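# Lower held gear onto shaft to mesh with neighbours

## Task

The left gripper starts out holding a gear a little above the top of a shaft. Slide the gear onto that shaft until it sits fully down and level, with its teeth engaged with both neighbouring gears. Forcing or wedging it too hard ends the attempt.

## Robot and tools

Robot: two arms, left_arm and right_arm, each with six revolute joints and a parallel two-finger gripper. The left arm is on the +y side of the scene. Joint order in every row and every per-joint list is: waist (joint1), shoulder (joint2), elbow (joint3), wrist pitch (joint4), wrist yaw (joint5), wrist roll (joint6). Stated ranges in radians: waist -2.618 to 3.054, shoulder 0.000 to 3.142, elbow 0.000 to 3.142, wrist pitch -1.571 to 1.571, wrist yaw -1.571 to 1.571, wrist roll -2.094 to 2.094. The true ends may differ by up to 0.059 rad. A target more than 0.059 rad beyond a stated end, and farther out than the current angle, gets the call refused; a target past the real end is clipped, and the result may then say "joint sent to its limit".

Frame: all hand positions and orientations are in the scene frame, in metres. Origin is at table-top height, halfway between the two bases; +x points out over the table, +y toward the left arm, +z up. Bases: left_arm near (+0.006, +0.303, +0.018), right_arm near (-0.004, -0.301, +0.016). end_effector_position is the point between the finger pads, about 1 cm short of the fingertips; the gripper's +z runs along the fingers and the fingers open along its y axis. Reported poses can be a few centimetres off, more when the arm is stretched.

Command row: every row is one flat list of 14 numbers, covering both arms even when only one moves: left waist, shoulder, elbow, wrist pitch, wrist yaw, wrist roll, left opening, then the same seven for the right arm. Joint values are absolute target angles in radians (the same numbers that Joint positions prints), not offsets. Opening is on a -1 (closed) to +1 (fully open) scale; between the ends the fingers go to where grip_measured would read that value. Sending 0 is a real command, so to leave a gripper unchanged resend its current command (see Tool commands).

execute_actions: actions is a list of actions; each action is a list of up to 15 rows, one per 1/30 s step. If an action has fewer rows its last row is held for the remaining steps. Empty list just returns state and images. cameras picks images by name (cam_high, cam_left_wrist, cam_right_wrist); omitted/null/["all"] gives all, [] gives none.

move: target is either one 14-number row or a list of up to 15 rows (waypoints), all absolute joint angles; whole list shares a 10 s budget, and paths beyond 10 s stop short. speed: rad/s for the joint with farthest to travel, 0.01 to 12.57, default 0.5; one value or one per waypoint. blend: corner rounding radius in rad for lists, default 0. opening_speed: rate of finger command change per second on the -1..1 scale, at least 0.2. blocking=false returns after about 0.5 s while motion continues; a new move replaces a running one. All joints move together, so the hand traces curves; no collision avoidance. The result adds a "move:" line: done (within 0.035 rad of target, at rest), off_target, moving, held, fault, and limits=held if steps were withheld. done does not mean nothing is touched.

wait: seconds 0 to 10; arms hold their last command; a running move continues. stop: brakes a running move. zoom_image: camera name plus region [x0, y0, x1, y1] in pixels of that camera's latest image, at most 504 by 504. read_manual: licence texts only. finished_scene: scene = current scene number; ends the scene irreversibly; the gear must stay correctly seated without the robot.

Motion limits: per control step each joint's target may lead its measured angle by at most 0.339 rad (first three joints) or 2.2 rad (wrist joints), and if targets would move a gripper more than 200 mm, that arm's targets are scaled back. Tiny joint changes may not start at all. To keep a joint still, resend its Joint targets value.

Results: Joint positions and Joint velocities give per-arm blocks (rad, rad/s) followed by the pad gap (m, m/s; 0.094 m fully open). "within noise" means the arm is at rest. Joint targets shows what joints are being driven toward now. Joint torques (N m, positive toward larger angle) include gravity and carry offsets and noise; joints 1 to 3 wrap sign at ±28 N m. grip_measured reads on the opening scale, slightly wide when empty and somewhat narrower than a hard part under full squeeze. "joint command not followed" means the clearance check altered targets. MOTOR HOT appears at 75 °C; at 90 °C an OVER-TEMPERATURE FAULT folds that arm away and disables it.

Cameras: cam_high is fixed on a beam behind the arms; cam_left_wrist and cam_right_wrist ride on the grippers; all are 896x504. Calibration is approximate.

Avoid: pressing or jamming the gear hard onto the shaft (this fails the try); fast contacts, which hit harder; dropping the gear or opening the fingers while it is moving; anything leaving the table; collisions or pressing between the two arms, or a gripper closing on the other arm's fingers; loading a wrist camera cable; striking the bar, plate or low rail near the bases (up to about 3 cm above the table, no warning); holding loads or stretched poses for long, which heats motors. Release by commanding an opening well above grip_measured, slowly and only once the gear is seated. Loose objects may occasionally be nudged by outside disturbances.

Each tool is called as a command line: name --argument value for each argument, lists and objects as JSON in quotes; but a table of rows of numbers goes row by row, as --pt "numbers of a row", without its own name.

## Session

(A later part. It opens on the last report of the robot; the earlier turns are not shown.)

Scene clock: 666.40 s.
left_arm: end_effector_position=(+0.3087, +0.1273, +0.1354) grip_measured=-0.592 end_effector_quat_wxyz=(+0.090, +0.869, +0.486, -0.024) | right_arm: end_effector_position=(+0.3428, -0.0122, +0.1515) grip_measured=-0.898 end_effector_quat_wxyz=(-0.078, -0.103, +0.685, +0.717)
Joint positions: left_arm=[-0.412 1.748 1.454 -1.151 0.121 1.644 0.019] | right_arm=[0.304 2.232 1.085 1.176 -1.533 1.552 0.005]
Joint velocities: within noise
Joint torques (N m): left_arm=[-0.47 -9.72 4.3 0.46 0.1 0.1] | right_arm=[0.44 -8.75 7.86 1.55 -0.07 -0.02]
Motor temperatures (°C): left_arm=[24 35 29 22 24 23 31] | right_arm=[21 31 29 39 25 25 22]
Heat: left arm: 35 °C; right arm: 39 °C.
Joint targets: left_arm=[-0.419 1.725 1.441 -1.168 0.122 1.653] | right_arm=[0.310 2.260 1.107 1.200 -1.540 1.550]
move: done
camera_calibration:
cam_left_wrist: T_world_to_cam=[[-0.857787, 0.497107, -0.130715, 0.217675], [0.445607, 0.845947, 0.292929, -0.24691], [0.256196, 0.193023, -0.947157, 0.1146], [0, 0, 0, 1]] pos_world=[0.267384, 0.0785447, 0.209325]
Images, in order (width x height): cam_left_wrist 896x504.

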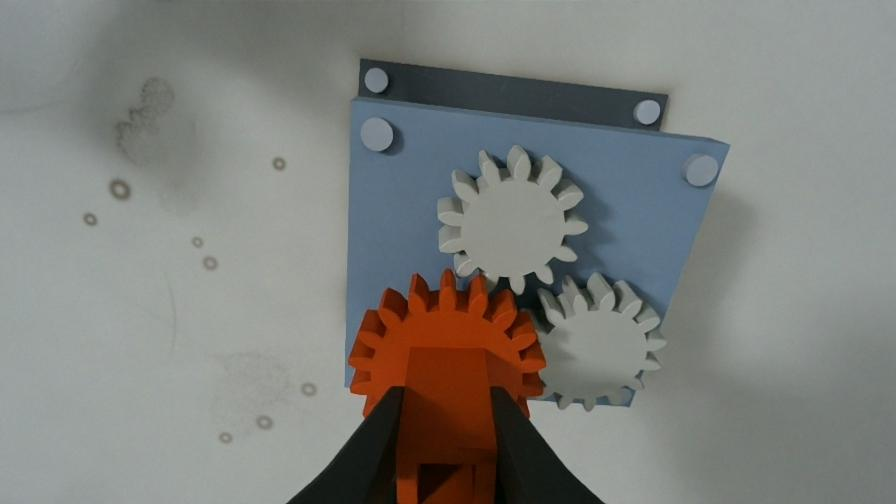

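move --pt "-0.419 1.7245 1.441 -1.168 0.122 1.688 -1 0.31 2.26 1.107 1.20 -1.54 1.55 -0.9" --pt "-0.419 1.7245 1.437 -1.164 0.122 1.688 -1 0.31 2.26 1.107 1.20 -1.54 1.55 -0.9" --speed 0.04 --cameras '["cam_left_wrist","cam_right_wrist"]'

zoom_image --camera "cam_left_wrist" --region '[440, 240, 550, 350]'

zoom_image --camera "cam_left_wrist" --region '[500, 270, 610, 380]'

zoom_image --camera "cam_right_wrist" --region '[480, 120, 600, 260]'

Scene clock: 680.53 s.
left_arm: end_effector_position=(+0.3085, +0.1274, +0.1343) grip_measured=-0.592 end_effector_quat_wxyz=(+0.091, +0.877, +0.471, -0.022) | right_arm: end_effector_position=(+0.3428, -0.0122, +0.1515) grip_measured=-0.898 end_effector_quat_wxyz=(-0.078, -0.103, +0.685, +0.717)
Joint positions: left_arm=[-0.412 1.748 1.45 -1.147 0.121 1.679 0.019] | right_arm=[0.304 2.232 1.085 1.176 -1.533 1.552 0.005]
Joint velocities: within noise
Joint torques (N m): left_arm=[-0.49 -9.7 4.3 0.46 0.1 0.1] | right_arm=[0.44 -8.75 7.84 1.56 -0.07 -0.01]
Motor temperatures (°C): left_arm=[24 35 28 22 24 23 31] | right_arm=[21 31 30 39 25 25 22]
Heat: left arm: 35 °C; right arm: 39 °C.
Joint targets: left_arm=[-0.419 1.725 1.437 -1.164 0.122 1.688] | right_arm=[0.310 2.260 1.107 1.200 -1.540 1.550]
move: done
camera_calibration:
cam_left_wrist: T_world_to_cam=[[-0.839327, 0.526622, -0.134903, 0.208425], [0.472743, 0.82958, 0.297171, -0.253444], [0.26841, 0.185649, -0.945246, 0.11054], [0, 0, 0, 1]] pos_world=[0.265081, 0.0799691, 0.207921]
cam_right_wrist: T_world_to_cam=[[0.0239814, 0.0604593, -0.997883, 0.143473], [-0.764709, -0.641826, -0.0572644, 0.298979], [-0.643929, 0.764463, 0.0308419, 0.312544], [0, 0, 0, 1]] pos_world=[0.426448, -0.0557099, 0.150651]
Images, in order (width x height): cam_left_wrist 896x504, cam_right_wrist 896x504.

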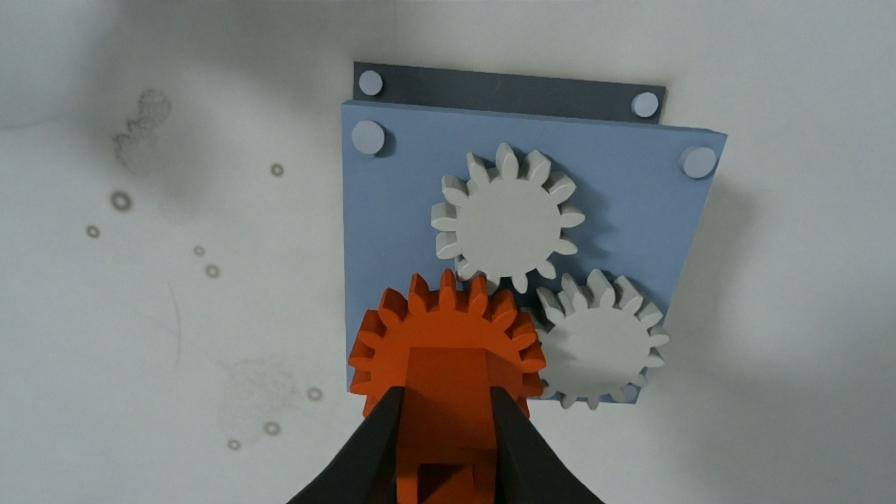

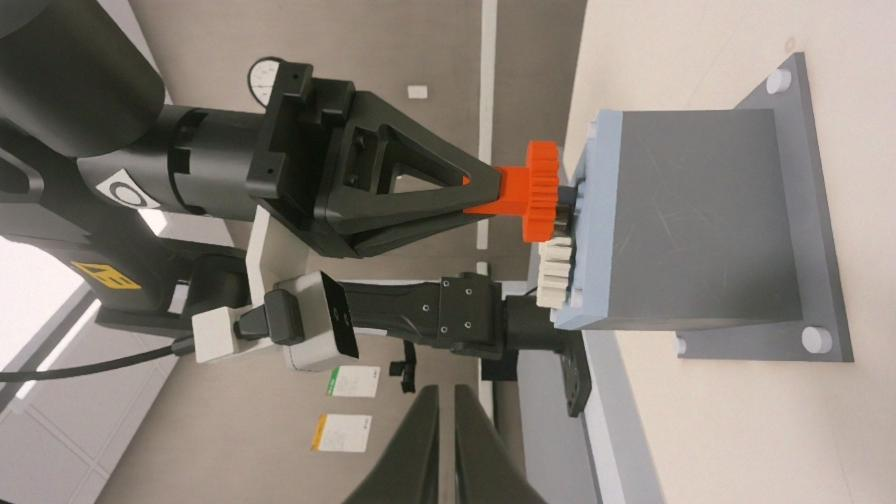

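Scaled by 4.582.

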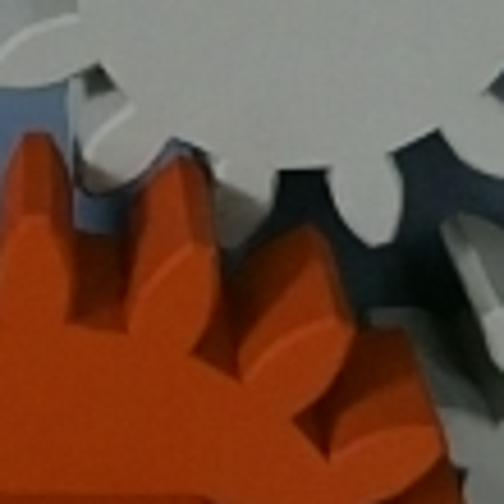

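Scaled by 4.582.

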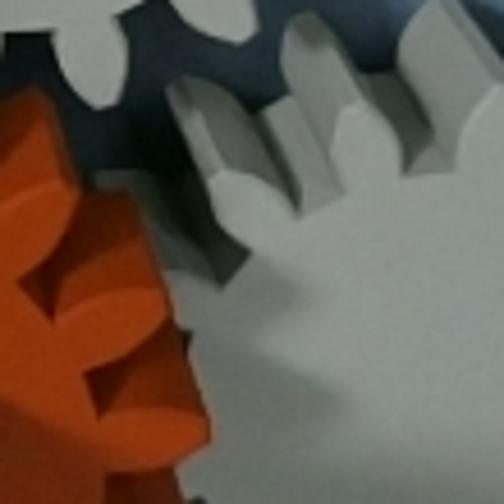

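Scaled by 3.600.

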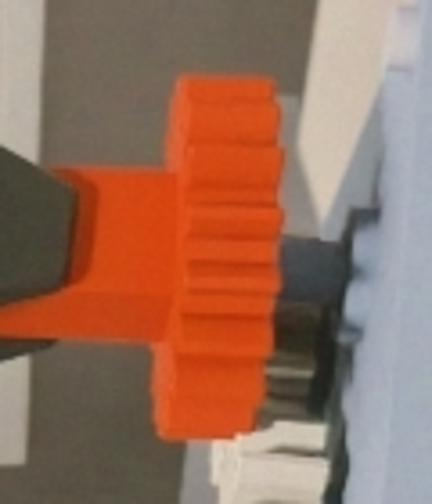

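move --pt "-0.407 1.7245 1.437 -1.164 0.143 1.690 -1 0.31 2.26 1.107 1.20 -1.54 1.55 -0.9" --pt "-0.372 1.7245 1.418 -1.145 0.209 1.723 -1 0.31 2.26 1.107 1.20 -1.54 1.55 -0.9" --speed 0.03 --cameras '["cam_left_wrist","cam_right_wrist"]'

zoom_image --camera "cam_left_wrist" --region '[440, 240, 610, 380]'

zoom_image --camera "cam_right_wrist" --region '[480, 120, 600, 260]'

Scene clock: 697.37 s.
left_arm: end_effector_position=(+0.3090, +0.1294, +0.1337) grip_measured=-0.592 end_effector_quat_wxyz=(+0.110, +0.875, +0.469, -0.044) | right_arm: end_effector_position=(+0.3428, -0.0122, +0.1515) grip_measured=-0.898 end_effector_quat_wxyz=(-0.078, -0.103, +0.685, +0.717)
Joint positions: left_arm=[-0.374 1.743 1.435 -1.137 0.183 1.714 0.019] | right_arm=[0.304 2.232 1.085 1.176 -1.533 1.552 0.005]
Joint velocities: within noise
Joint torques (N m): left_arm=[0.27 -9.2 4 0.54 0.43 0.09] | right_arm=[0.44 -8.76 7.83 1.56 -0.07 -0.02]
Motor temperatures (°C): left_arm=[24 35 28 22 24 23 31] | right_arm=[21 31 30 39 25 25 22]
Heat: left arm: 35 °C; right arm: 39 °C.
Joint targets: left_arm=[-0.372 1.725 1.418 -1.145 0.209 1.723] | right_arm=[0.310 2.260 1.107 1.200 -1.540 1.550]
move: done
camera_calibration:
cam_left_wrist: T_world_to_cam=[[-0.83968, 0.52282, -0.146958, 0.209895], [0.48174, 0.841979, 0.242896, -0.252225], [0.250726, 0.13316, -0.958856, 0.123507], [0, 0, 0, 1]] pos_world=[0.266785, 0.0861847, 0.210536]
cam_right_wrist: T_world_to_cam=[[0.0239814, 0.0604593, -0.997883, 0.143473], [-0.764709, -0.641826, -0.0572644, 0.298979], [-0.643929, 0.764463, 0.0308419, 0.312544], [0, 0, 0, 1]] pos_world=[0.426448, -0.0557099, 0.150651]
Images, in order (width x height): cam_left_wrist 896x504, cam_right_wrist 896x504.

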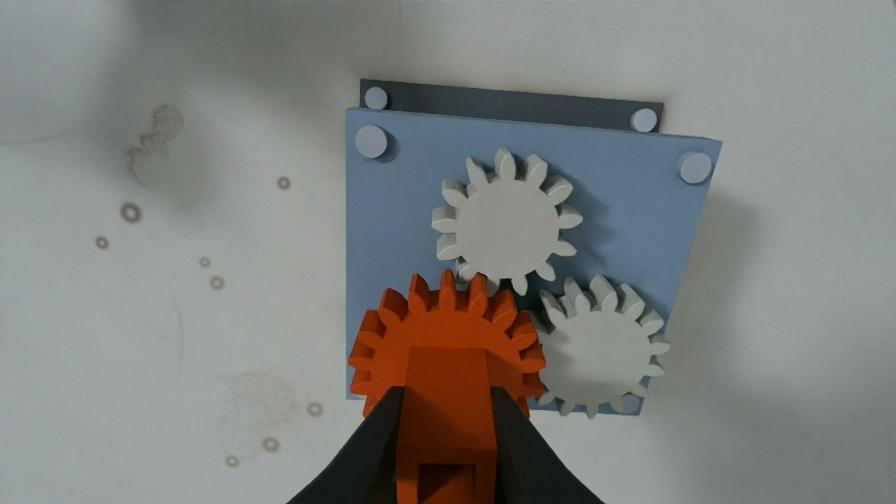

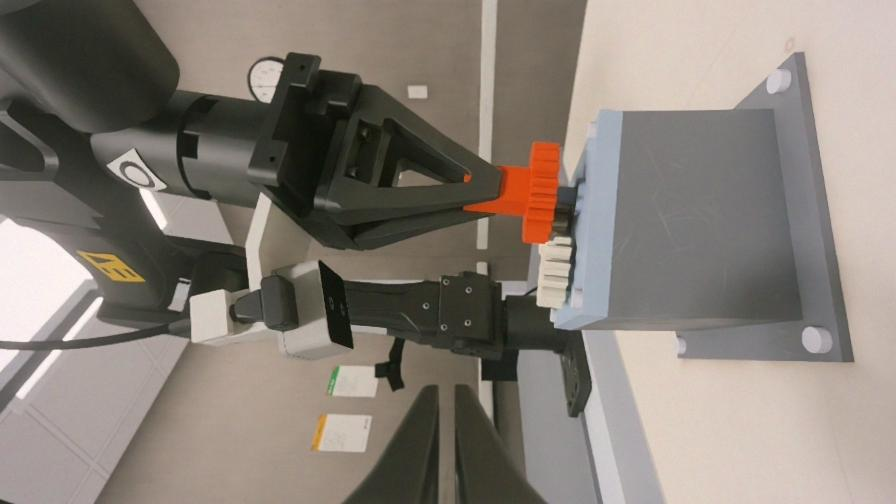

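Scaled by 2.965.

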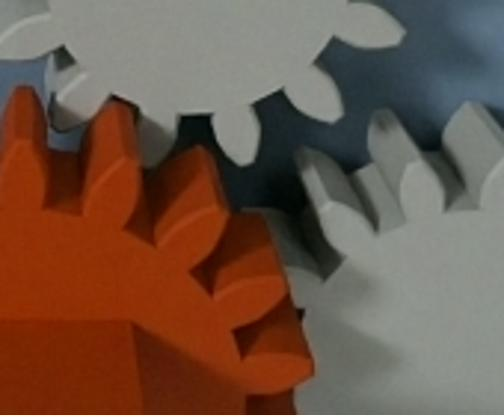

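Scaled by 3.600.

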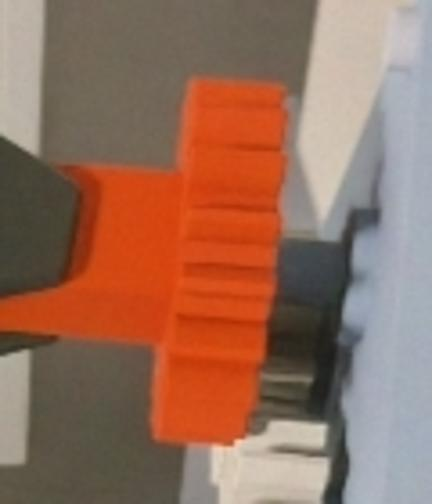

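move --target '[-0.372,1.7245,1.425,-1.150,0.209,1.723,-0.5,0.31,2.26,1.107,1.20,-1.54,1.55,-0.9]' --opening_speed 0.2 --speed 0.03 --cameras '["cam_left_wrist","cam_right_wrist"]'

zoom_image --camera "cam_right_wrist" --region '[480, 120, 600, 260]'

Scene clock: 710.87 s.
left_arm: end_effector_position=(+0.3093, +0.1288, +0.1340) grip_measured=-0.502 end_effector_quat_wxyz=(+0.111, +0.876, +0.468, -0.044) | right_arm: end_effector_position=(+0.3428, -0.0122, +0.1515) grip_measured=-0.898 end_effector_quat_wxyz=(-0.078, -0.103, +0.685, +0.717)
Joint positions: left_arm=[-0.374 1.743 1.435 -1.135 0.185 1.716 0.023] | right_arm=[0.304 2.232 1.085 1.176 -1.533 1.552 0.005]
Joint velocities: within noise
Joint torques (N m): left_arm=[0.28 -9.18 4.51 0.46 0.4 0.09] | right_arm=[0.43 -8.75 7.84 1.56 -0.07 -0.02]
Motor temperatures (°C): left_arm=[24 35 29 22 24 23 31] | right_arm=[21 31 30 39 25 25 22]
Heat: left arm: 35 °C; right arm: 39 °C.
Joint targets: left_arm=[-0.372 1.724 1.425 -1.150 0.209 1.723] | right_arm=[0.310 2.260 1.107 1.200 -1.540 1.550]
move: done
camera_calibration:
cam_left_wrist: T_world_to_cam=[[-0.838728, 0.523469, -0.15005, 0.21062], [0.482458, 0.842106, 0.241023, -0.251975], [0.252526, 0.12976, -0.95885, 0.12369], [0, 0, 0, 1]] pos_world=[0.266985, 0.0858864, 0.210935]
cam_right_wrist: T_world_to_cam=[[0.0239814, 0.0604593, -0.997883, 0.143473], [-0.764709, -0.641826, -0.0572644, 0.298979], [-0.643929, 0.764463, 0.0308419, 0.312544], [0, 0, 0, 1]] pos_world=[0.426448, -0.0557099, 0.150651]
Images, in order (width x height): cam_left_wrist 896x504, cam_right_wrist 896x504.

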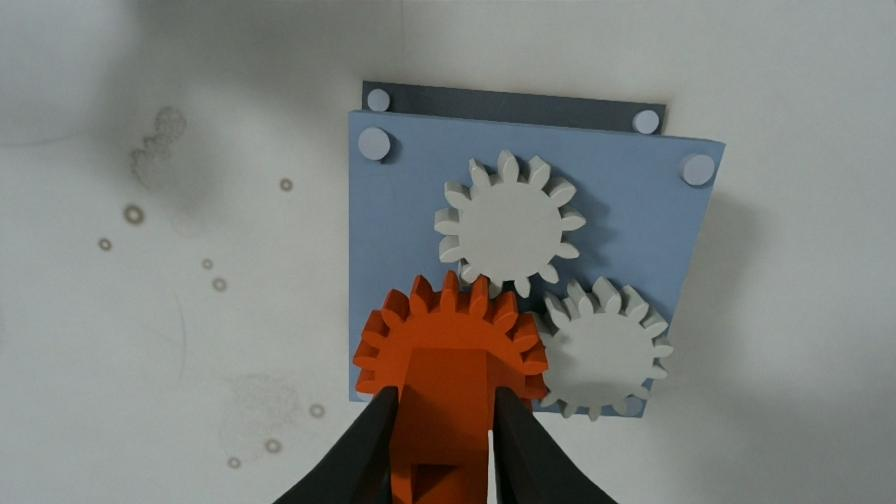

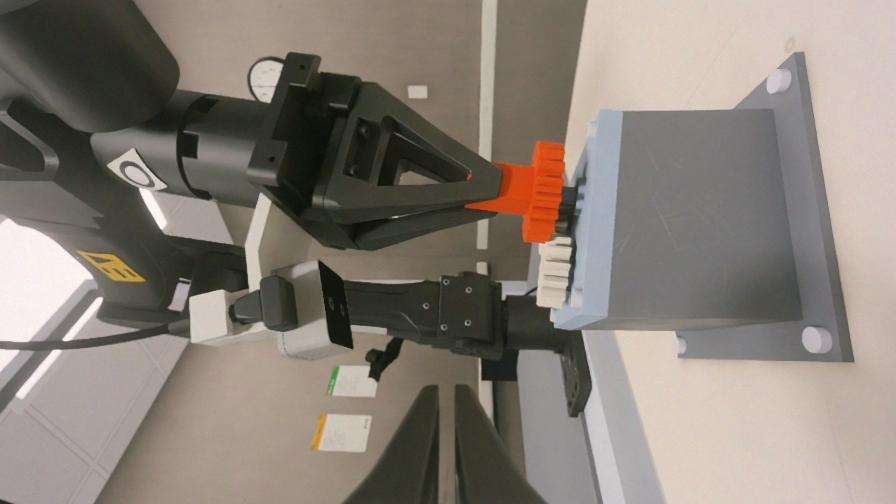

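Scaled by 3.600.

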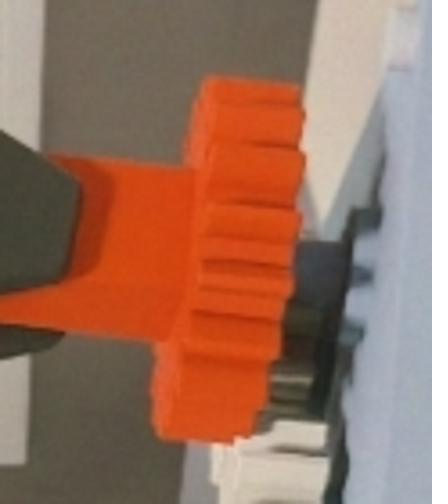

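move --target '[-0.372,1.7245,1.425,-1.150,0.209,1.723,-0.3,0.31,2.26,1.107,1.20,-1.54,1.55,-0.9]' --opening_speed 0.2 --cameras '["cam_left_wrist","cam_right_wrist"]'

zoom_image --camera "cam_right_wrist" --region '[480, 120, 600, 260]'

zoom_image --camera "cam_left_wrist" --region '[340, 220, 620, 500]'

Scene clock: 727.07 s.
left_arm: end_effector_position=(+0.3094, +0.1287, +0.1340) grip_measured=-0.302 end_effector_quat_wxyz=(+0.112, +0.876, +0.468, -0.044) | right_arm: end_effector_position=(+0.3428, -0.0122, +0.1515) grip_measured=-0.898 end_effector_quat_wxyz=(-0.078, -0.103, +0.685, +0.717)
Joint positions: left_arm=[-0.374 1.743 1.435 -1.134 0.185 1.716 0.033] | right_arm=[0.304 2.232 1.085 1.176 -1.533 1.552 0.005]
Joint velocities: within noise
Joint torques (N m): left_arm=[0.28 -9.18 4.51 0.47 0.41 0.09] | right_arm=[0.44 -8.76 7.84 1.56 -0.08 -0.01]
Motor temperatures (°C): left_arm=[24 35 29 22 24 23 29] | right_arm=[21 31 30 39 25 25 22]
Heat: left arm: 35 °C; right arm: 39 °C.
Joint targets: left_arm=[-0.372 1.724 1.425 -1.150 0.209 1.723] | right_arm=[0.310 2.260 1.107 1.200 -1.540 1.550]
move: done
camera_calibration:
cam_left_wrist: T_world_to_cam=[[-0.838628, 0.523411, -0.150812, 0.210895], [0.482365, 0.842233, 0.240764, -0.25187], [0.253037, 0.129165, -0.958795, 0.12358], [0, 0, 0, 1]] pos_world=[0.267085, 0.0857865, 0.210935]
cam_right_wrist: T_world_to_cam=[[0.0239814, 0.0604593, -0.997883, 0.143473], [-0.764709, -0.641826, -0.0572644, 0.298979], [-0.643929, 0.764463, 0.0308419, 0.312544], [0, 0, 0, 1]] pos_world=[0.426448, -0.0557099, 0.150651]
Images, in order (width x height): cam_left_wrist 896x504, cam_right_wrist 896x504.

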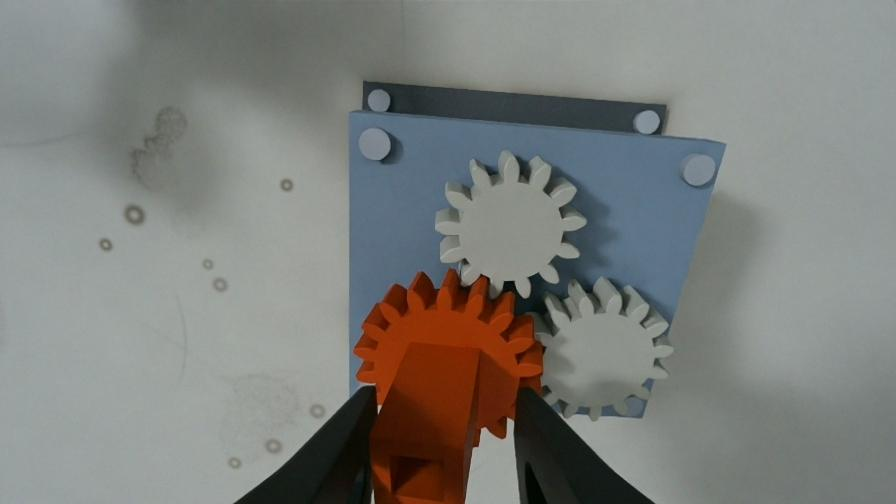

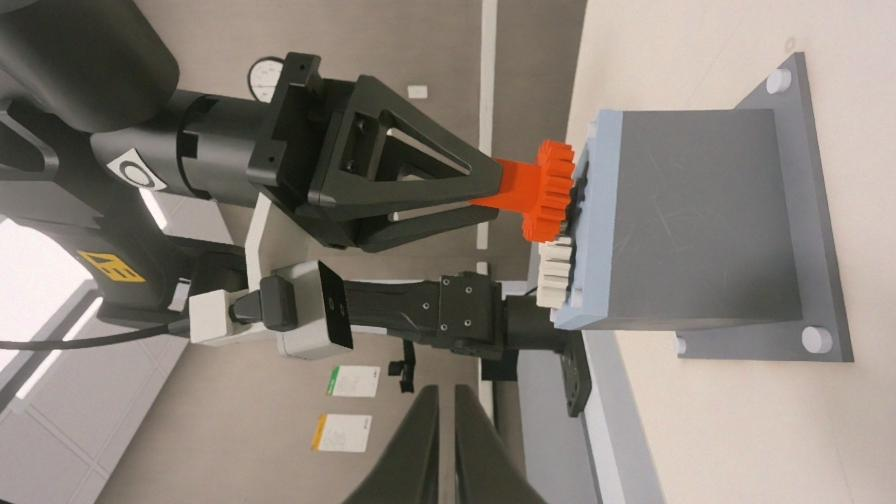

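Scaled by 3.600.

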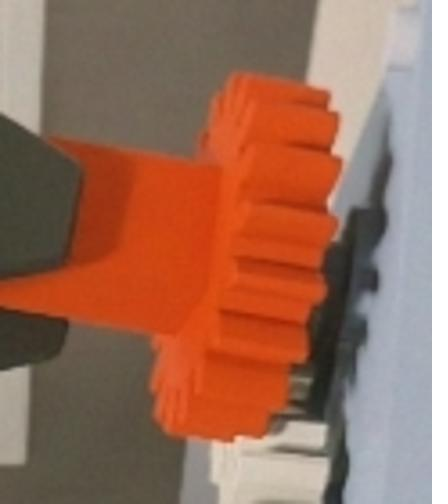

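Scaled by 1.800.

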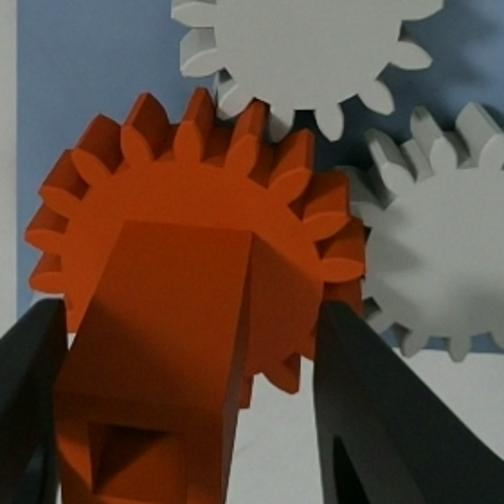

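move --target '[-0.372,1.7245,1.425,-1.150,0.209,1.723,-0.66,0.31,2.26,1.107,1.20,-1.54,1.55,-0.9]' --opening_speed 0.2 --cameras '["cam_left_wrist","cam_right_wrist"]'

zoom_image --camera "cam_right_wrist" --region '[480, 120, 600, 260]'

zoom_image --camera "cam_left_wrist" --region '[340, 220, 620, 500]'

Scene clock: 746.03 s.
left_arm: end_effector_position=(+0.3104, +0.1277, +0.1344) grip_measured=-0.581 end_effector_quat_wxyz=(+0.115, +0.875, +0.467, -0.043) | right_arm: end_effector_position=(+0.3428, -0.0122, +0.1515) grip_measured=-0.898 end_effector_quat_wxyz=(-0.078, -0.103, +0.685, +0.717)
Joint positions: left_arm=[-0.374 1.742 1.435 -1.128 0.188 1.716 0.02] | right_arm=[0.304 2.232 1.085 1.176 -1.533 1.552 0.005]
Joint velocities: within noise
Joint torques (N m): left_arm=[0.27 -9.11 4.49 0.43 0.38 0.09] | right_arm=[0.43 -8.75 7.84 1.55 -0.07 -0.02]
Motor temperatures (°C): left_arm=[24 35 29 22 24 23 29] | right_arm=[21 31 30 39 25 25 22]
Heat: left arm: 35 °C; right arm: 39 °C.
Joint targets: left_arm=[-0.372 1.725 1.425 -1.150 0.209 1.723] | right_arm=[0.310 2.260 1.107 1.200 -1.540 1.550]
move: done
camera_calibration:
cam_left_wrist: T_world_to_cam=[[-0.837864, 0.522874, -0.156801, 0.212877], [0.481587, 0.843275, 0.238665, -0.251187], [0.257019, 0.124456, -0.958359, 0.12313], [0, 0, 0, 1]] pos_world=[0.267684, 0.0851879, 0.211332]
cam_right_wrist: T_world_to_cam=[[0.0239814, 0.0604593, -0.997883, 0.143473], [-0.764709, -0.641826, -0.0572644, 0.298979], [-0.643929, 0.764463, 0.0308419, 0.312544], [0, 0, 0, 1]] pos_world=[0.426448, -0.0557099, 0.150651]
Images, in order (width x height): cam_left_wrist 896x504, cam_right_wrist 896x504.

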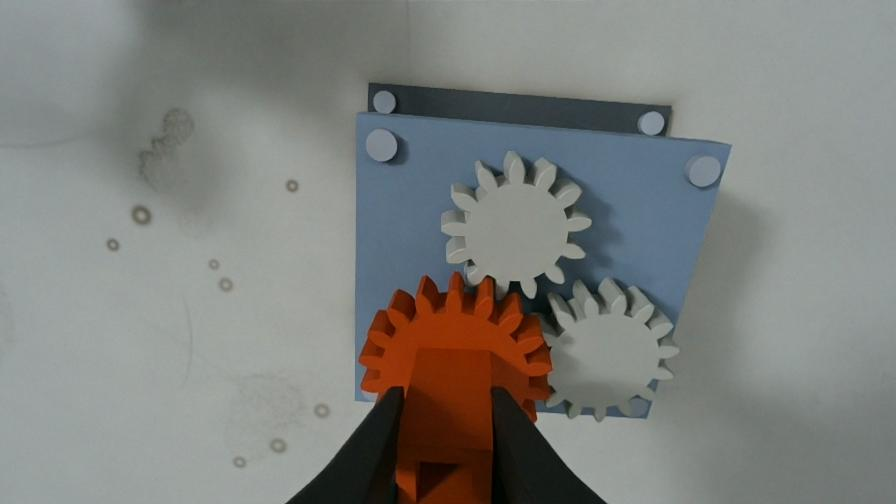

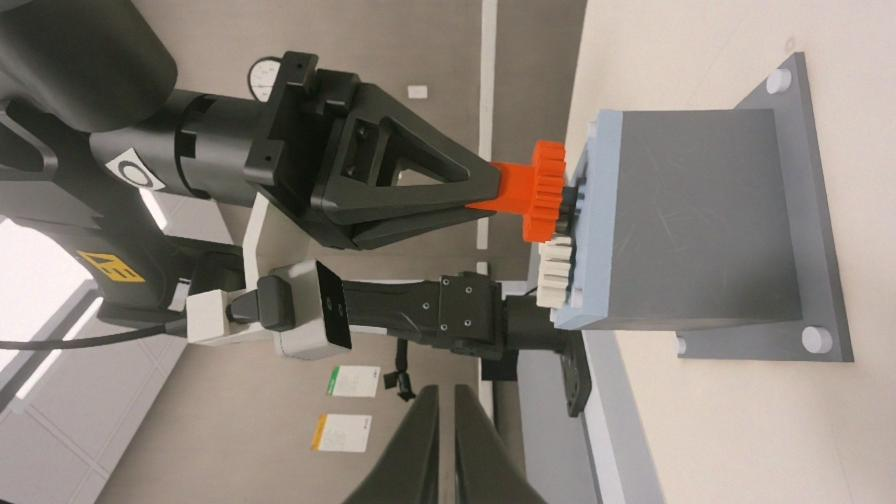

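Scaled by 3.600.

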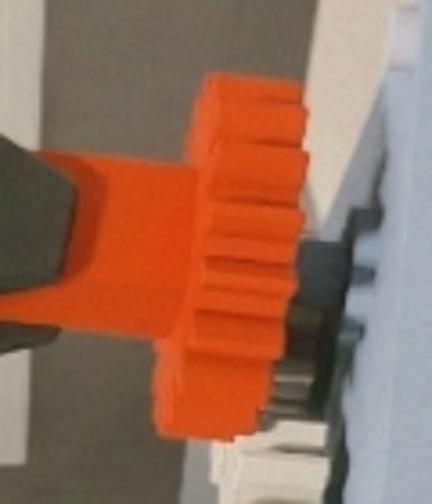

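Scaled by 1.800.

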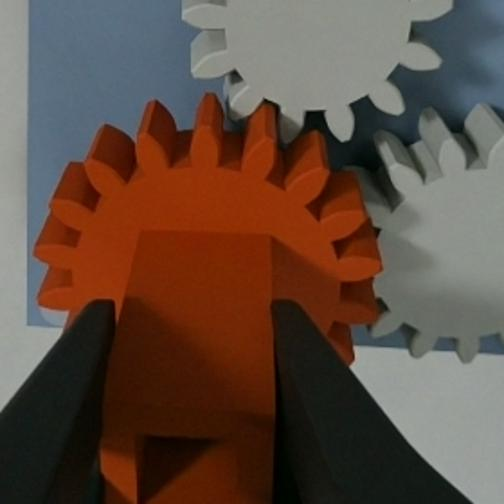

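move --pt "-0.372 1.7245 1.418 -1.140 0.209 1.723 -0.66 0.31 2.26 1.107 1.20 -1.54 1.55 -0.9" --pt "-0.372 1.7245 1.411 -1.131 0.210 1.723 -0.66 0.31 2.26 1.107 1.20 -1.54 -1.55 -0.9" --speed '[0.03,0.5]' --cameras '["cam_left_wrist","cam_right_wrist"]'

zoom_image --camera "cam_right_wrist" --region '[270, 80, 430, 260]'

Scene clock: 759.57 s.
left_arm: end_effector_position=(+0.3101, +0.1278, +0.1345) grip_measured=-0.581 end_effector_quat_wxyz=(+0.116, +0.875, +0.467, -0.042) | right_arm: end_effector_position=(+0.3428, -0.0123, +0.1520) grip_measured=-0.898 end_effector_quat_wxyz=(+0.715, -0.687, -0.091, +0.090)
Joint positions: left_arm=[-0.374 1.738 1.43 -1.125 0.188 1.716 0.02] | right_arm=[0.304 2.232 1.085 1.183 -1.533 -1.548 0.005]
Joint velocities: within noise
Joint torques (N m): left_arm=[0.28 -8.73 3.84 0.58 0.39 0.09] | right_arm=[0.44 -8.75 7.87 1.48 -0.07 0.01]
Motor temperatures (°C): left_arm=[24 35 29 23 24 23 30] | right_arm=[21 31 30 39 25 25 22]
Heat: left arm: 35 °C; right arm: 39 °C.
Joint targets: left_arm=[-0.372 1.725 1.411 -1.131 0.210 1.723] | right_arm=[0.310 2.260 1.107 1.200 -1.540 -1.550]
move: done
camera_calibration:
cam_left_wrist: T_world_to_cam=[[-0.837504, 0.522657, -0.159424, 0.212793], [0.480977, 0.843571, 0.238847, -0.251124], [0.259321, 0.123357, -0.957881, 0.122693], [0, 0, 0, 1]] pos_world=[0.267183, 0.0854881, 0.21143]
cam_right_wrist: T_world_to_cam=[[0.0026901, -0.026613, 0.999642, -0.1534], [0.982761, -0.184723, -0.00756247, -0.302001], [0.184858, 0.98243, 0.0256573, 0.0318431], [0, 0, 0, 1]] pos_world=[0.291321, -0.0911526, 0.150245]
Images, in order (width x height): cam_left_wrist 896x504, cam_right_wrist 896x504.

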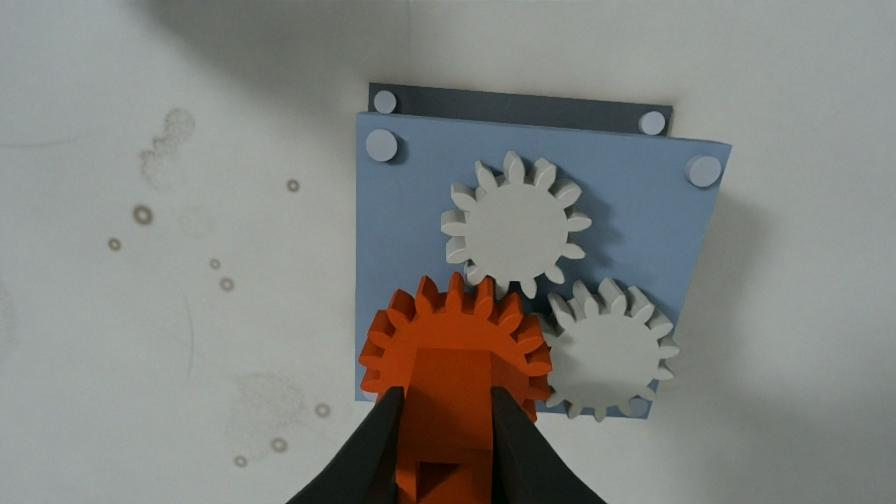

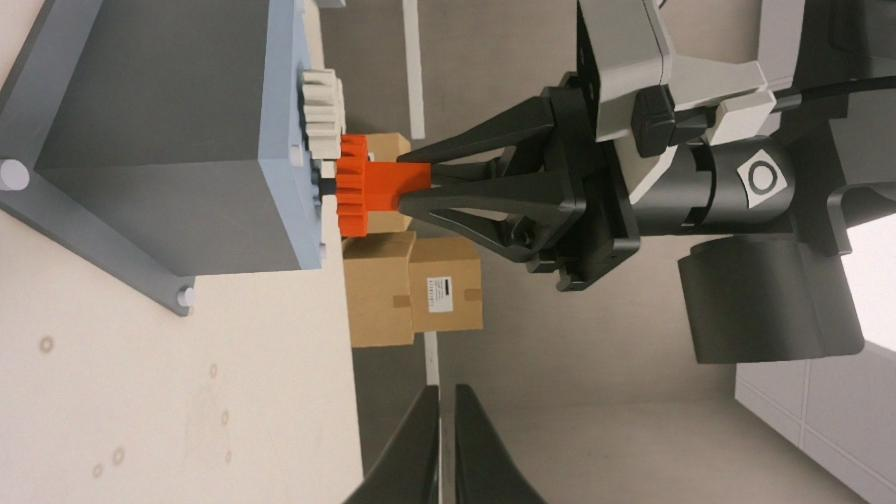

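Scaled by 2.800.

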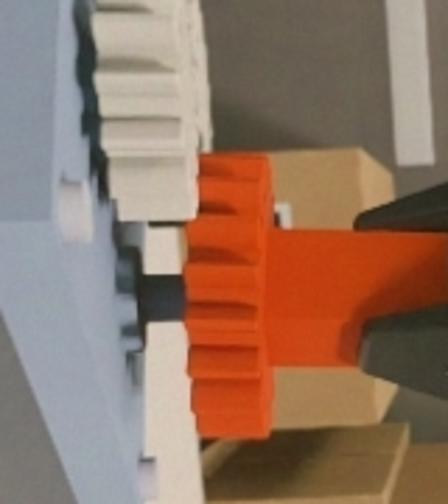

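move --pt "-0.372 1.757 1.416 -1.136 0.209 1.723 -0.66 0.31 2.26 1.107 1.20 -1.54 -1.55 -0.9" --pt "-0.372 1.757 1.404 -1.124 0.211 1.723 -0.66 0.31 2.26 1.107 1.20 -1.54 -1.55 -0.9" --speed '[0.03,0.02]' --cameras '["cam_left_wrist","cam_right_wrist"]'

zoom_image --camera "cam_right_wrist" --region '[270, 80, 430, 260]'

zoom_image --camera "cam_left_wrist" --region '[430, 240, 610, 400]'

Scene clock: 775.57 s.
left_arm: end_effector_position=(+0.3101, +0.1277, +0.1341) grip_measured=-0.581 end_effector_quat_wxyz=(+0.116, +0.875, +0.467, -0.042) | right_arm: end_effector_position=(+0.3428, -0.0123, +0.1520) grip_measured=-0.898 end_effector_quat_wxyz=(+0.715, -0.687, -0.091, +0.090)
Joint positions: left_arm=[-0.374 1.738 1.429 -1.123 0.189 1.716 0.02] | right_arm=[0.304 2.232 1.085 1.183 -1.533 -1.549 0.005]
Joint velocities: within noise
Joint torques (N m): left_arm=[0.27 -5.86 3.47 0.64 0.4 0.09] | right_arm=[0.46 -8.75 7.84 1.48 -0.07 0]
Motor temperatures (°C): left_arm=[24 34 28 23 24 23 30] | right_arm=[21 31 30 39 25 25 22]
Heat: left arm: 34 °C; right arm: 39 °C.
Joint targets: left_arm=[-0.372 1.757 1.404 -1.124 0.211 1.723] | right_arm=[0.310 2.260 1.107 1.200 -1.540 -1.550]
move: done
camera_calibration:
cam_left_wrist: T_world_to_cam=[[-0.837442, 0.522624, -0.159858, 0.212859], [0.480977, 0.843664, 0.238519, -0.250883], [0.259523, 0.122857, -0.95789, 0.122313], [0, 0, 0, 1]] pos_world=[0.267183, 0.0853883, 0.21103]
cam_right_wrist: T_world_to_cam=[[0.00204167, -0.0267933, 0.999639, -0.153129], [0.982745, -0.184836, -0.00696134, -0.302098], [0.184956, 0.982404, 0.0259536, 0.0317704], [0, 0, 0, 1]] pos_world=[0.291321, -0.0911528, 0.150146]
Images, in order (width x height): cam_left_wrist 896x504, cam_right_wrist 896x504.

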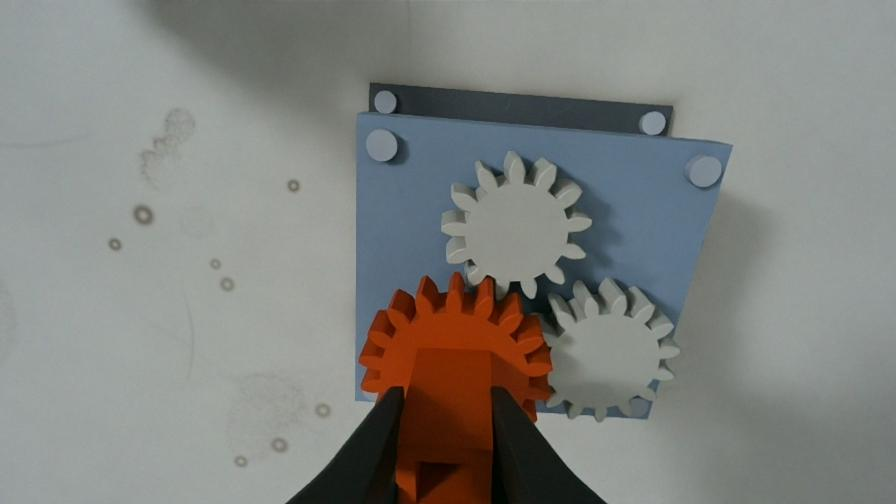

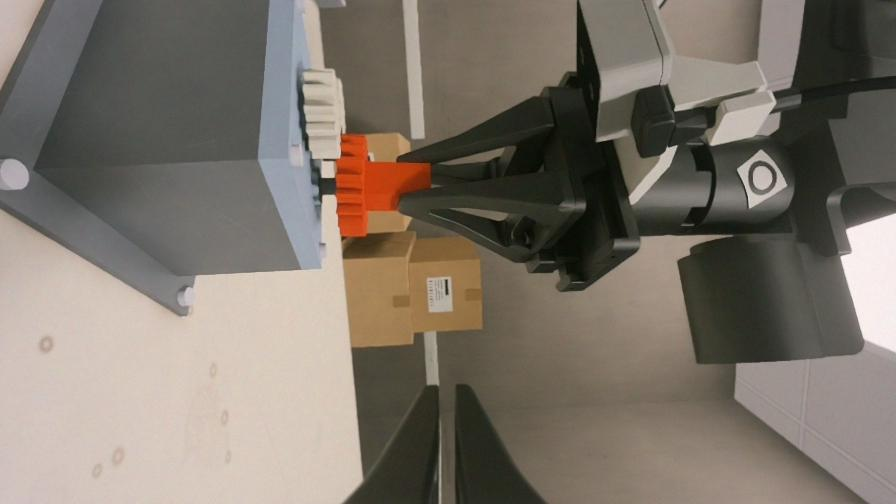

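Scaled by 2.800.

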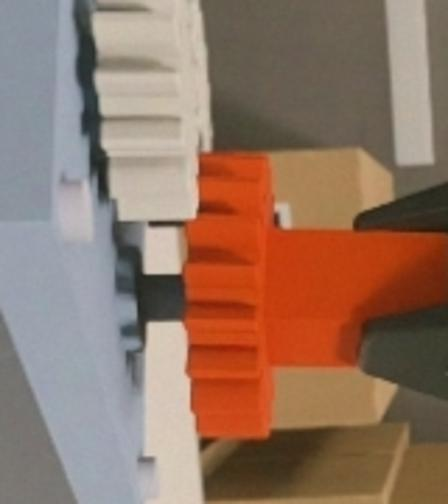

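Scaled by 2.800.

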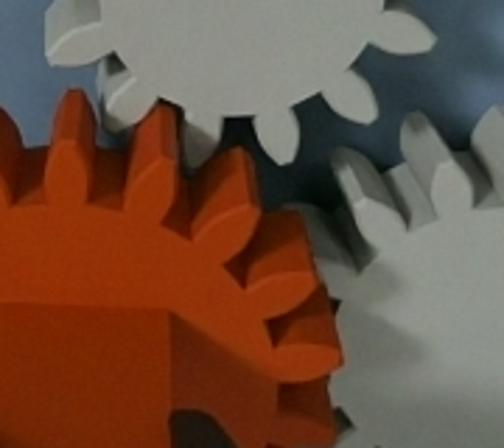

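move --pt "-0.372 1.757 1.416 -1.136 0.209 1.723 -0.66 0.31 2.26 1.107 1.20 -1.54 -1.55 -0.9" --pt "-0.372 1.757 1.416 -1.136 0.209 1.723 0.3 0.31 2.26 1.107 1.20 -1.54 -1.55 -0.9" --opening_speed 0.5 --speed 0.03 --cameras '["cam_left_wrist","cam_right_wrist"]'

zoom_image --camera "cam_right_wrist" --region '[270, 80, 430, 260]'

zoom_image --camera "cam_left_wrist" --region '[340, 220, 620, 500]'

Scene clock: 794.57 s.
left_arm: end_effector_position=(+0.3109, +0.1274, +0.1338) grip_measured=+0.298 end_effector_quat_wxyz=(+0.117, +0.875, +0.467, -0.042) | right_arm: end_effector_position=(+0.3428, -0.0123, +0.1520) grip_measured=-0.898 end_effector_quat_wxyz=(+0.715, -0.687, -0.091, +0.090)
Joint positions: left_arm=[-0.374 1.74 1.429 -1.12 0.189 1.716 0.061] | right_arm=[0.304 2.232 1.085 1.183 -1.533 -1.549 0.005]
Joint velocities: within noise
Joint torques (N m): left_arm=[0.27 -5.98 4.31 0.49 0.38 0.09] | right_arm=[0.44 -8.75 7.87 1.48 -0.07 0]
Motor temperatures (°C): left_arm=[24 32 28 23 24 23 30] | right_arm=[21 31 30 38 25 25 22]
Heat: left arm: 32 °C; right arm: 38 °C.
Joint targets: left_arm=[-0.372 1.757 1.416 -1.136 0.209 1.723] | right_arm=[0.310 2.260 1.107 1.200 -1.540 -1.550]
move: done
camera_calibration:
cam_left_wrist: T_world_to_cam=[[-0.837157, 0.522408, -0.162043, 0.213872], [0.480432, 0.843928, 0.238686, -0.250758], [0.261444, 0.121967, -0.957482, 0.12138], [0, 0, 0, 1]] pos_world=[0.267783, 0.0850884, 0.210728]
cam_right_wrist: T_world_to_cam=[[0.00161125, -0.0269138, 0.999636, -0.153015], [0.982745, -0.184848, -0.00656079, -0.302159], [0.184957, 0.982399, 0.0261516, 0.0317399], [0, 0, 0, 1]] pos_world=[0.291321, -0.0911528, 0.150147]
Images, in order (width x height): cam_left_wrist 896x504, cam_right_wrist 896x504.

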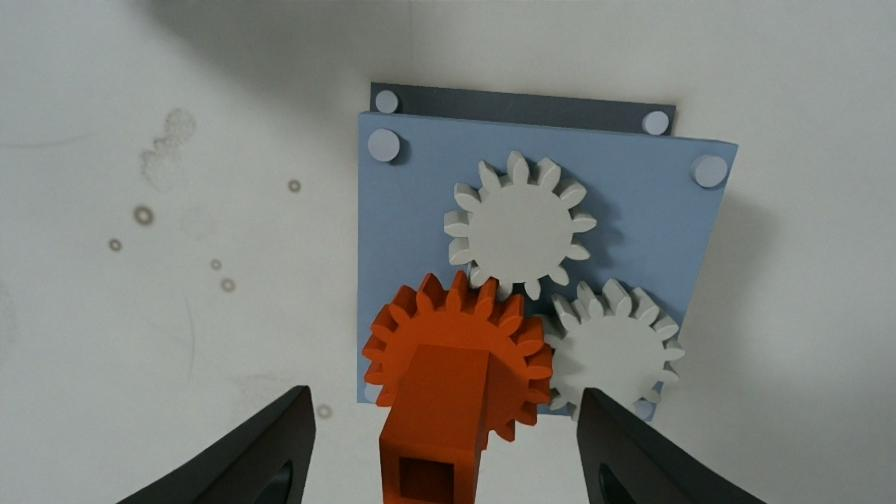

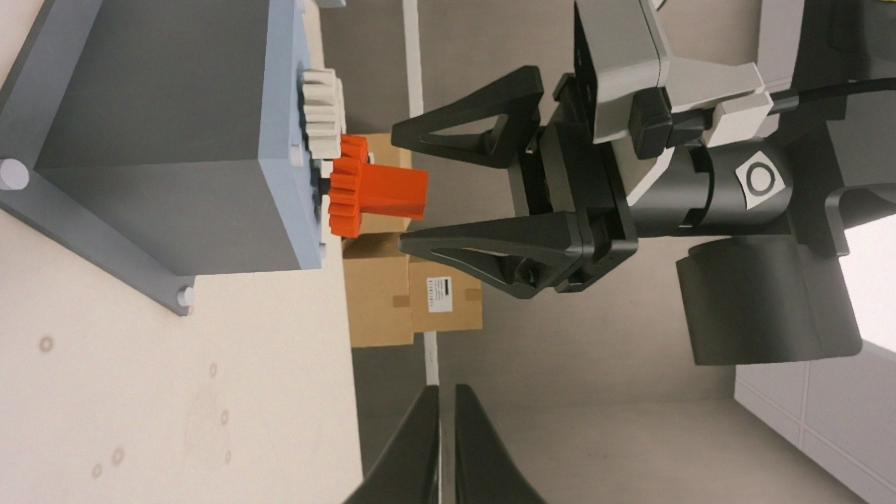

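Scaled by 2.800.

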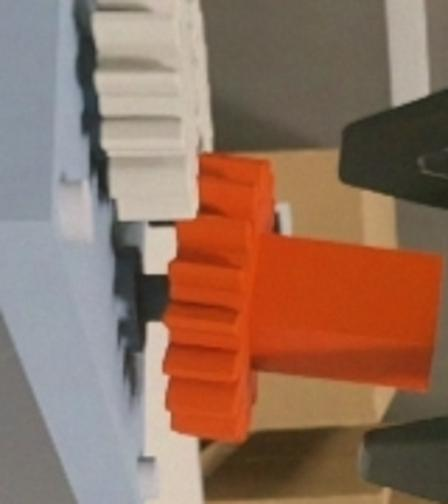

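Scaled by 1.800.

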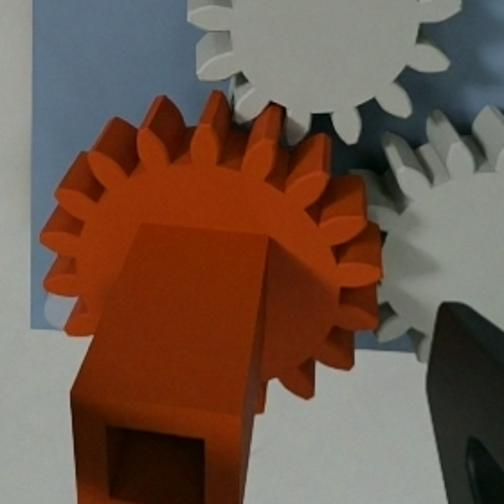

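move --pt "-0.372 1.757 1.416 -1.140 0.209 1.723 -0.66 0.31 2.26 1.107 1.20 -1.54 -1.55 -0.9" --pt "-0.372 1.757 1.410 -1.132 0.209 1.723 -0.66 0.31 2.26 1.107 1.20 -1.54 -1.55 -0.9" --pt "-0.372 1.757 1.408 -1.130 0.209 1.683 -0.66 0.31 2.26 1.107 1.20 -1.54 -1.55 -0.9" --opening_speed 0.3 --speed 0.04 --cameras '["cam_left_wrist"]'

move --target '[-0.372,1.757,1.408,-1.130,0.209,1.763,-0.66,0.31,2.26,1.107,1.20,-1.54,-1.55,-0.9]' --speed 0.05 --cameras '["cam_right_wrist"]'

zoom_image --camera "cam_right_wrist" --region '[270, 80, 430, 260]'

Scene clock: 817.00 s.
left_arm: end_effector_position=(+0.3120, +0.1267, +0.1341) grip_measured=-0.565 end_effector_quat_wxyz=(+0.119, +0.870, +0.477, -0.042) | right_arm: end_effector_position=(+0.3428, -0.0123, +0.1520) grip_measured=-0.898 end_effector_quat_wxyz=(+0.715, -0.687, -0.091, +0.090)
Joint positions: left_arm=[-0.374 1.74 1.429 -1.114 0.19 1.691 0.02] | right_arm=[0.304 2.232 1.085 1.183 -1.533 -1.549 0.005]
Joint velocities: within noise
Joint torques (N m): left_arm=[0.28 -6 3.77 0.51 0.36 -0.1] | right_arm=[0.43 -8.73 7.86 1.48 -0.07 0]
Motor temperatures (°C): left_arm=[24 31 29 23 24 23 29] | right_arm=[21 31 30 38 25 25 22]
Heat: left arm: 31 °C; right arm: 38 °C.
Joint targets: left_arm=[-0.372 1.757 1.408 -1.130 0.209 1.683] | right_arm=[0.310 2.260 1.107 1.200 -1.540 -1.550]
move: done
camera_calibration:
cam_left_wrist: T_world_to_cam=[[-0.8493, 0.502127, -0.16297, 0.221741], [0.461016, 0.855859, 0.234454, -0.245734], [0.257205, 0.12399, -0.95837, 0.122582], [0, 0, 0, 1]] pos_world=[0.270084, 0.0837727, 0.211229]
Images, in order (width x height): cam_left_wrist 896x504.

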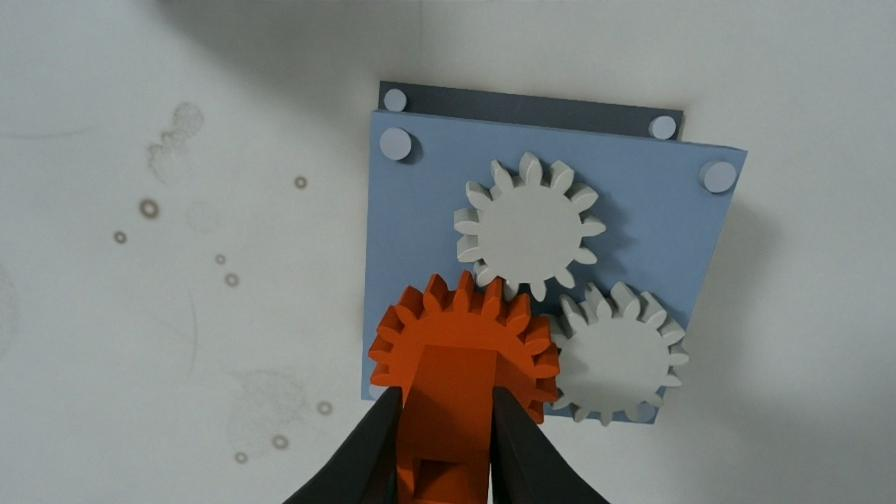

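Scene clock: 819.00 s.
left_arm: end_effector_position=(+0.3120, +0.1267, +0.1341) grip_measured=-0.565 end_effector_quat_wxyz=(+0.120, +0.884, +0.450, -0.038) | right_arm: end_effector_position=(+0.3428, -0.0123, +0.1520) grip_measured=-0.898 end_effector_quat_wxyz=(+0.715, -0.687, -0.091, +0.090)
Joint positions: left_arm=[-0.374 1.74 1.429 -1.114 0.19 1.753 0.02] | right_arm=[0.304 2.232 1.085 1.183 -1.533 -1.549 0.005]
Joint velocities: within noise
Joint torques (N m): left_arm=[0.27 -6 3.77 0.51 0.36 0.11] | right_arm=[0.44 -8.75 7.86 1.48 -0.07 0]
Motor temperatures (°C): left_arm=[24 31 29 23 24 23 29] | right_arm=[21 31 30 38 25 25 22]
Heat: left arm: 31 °C; right arm: 38 °C.
Joint targets: left_arm=[-0.372 1.757 1.408 -1.130 0.209 1.763] | right_arm=[0.310 2.260 1.107 1.200 -1.540 -1.550]
move: done
camera_calibration:
cam_right_wrist: T_world_to_cam=[[0.00161125, -0.0269138, 0.999636, -0.153015], [0.982745, -0.184848, -0.00656079, -0.302159], [0.184957, 0.982399, 0.0261516, 0.0317399], [0, 0, 0, 1]] pos_world=[0.291321, -0.0911528, 0.150147]
Images, in order (width x height): cam_right_wrist 896x504.

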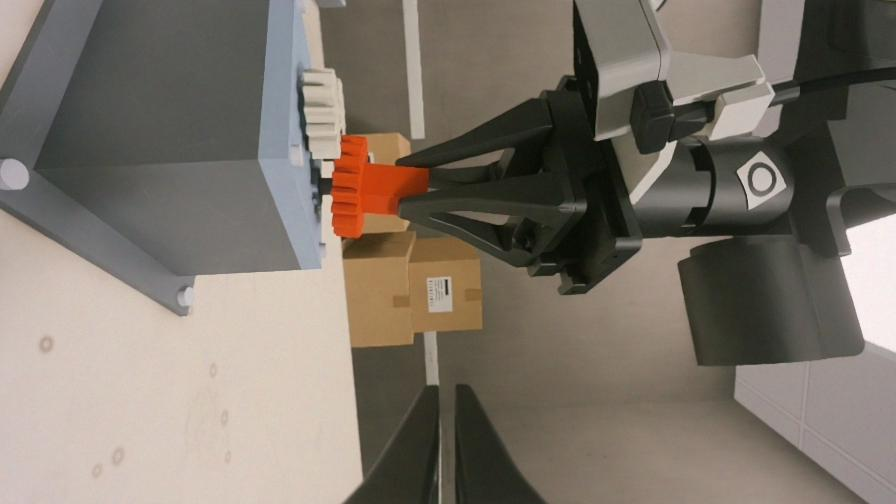

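Scaled by 2.800.

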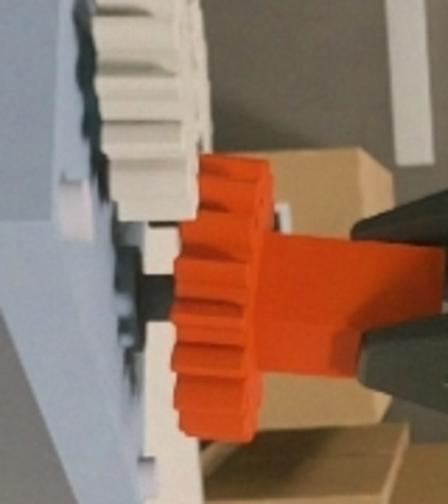

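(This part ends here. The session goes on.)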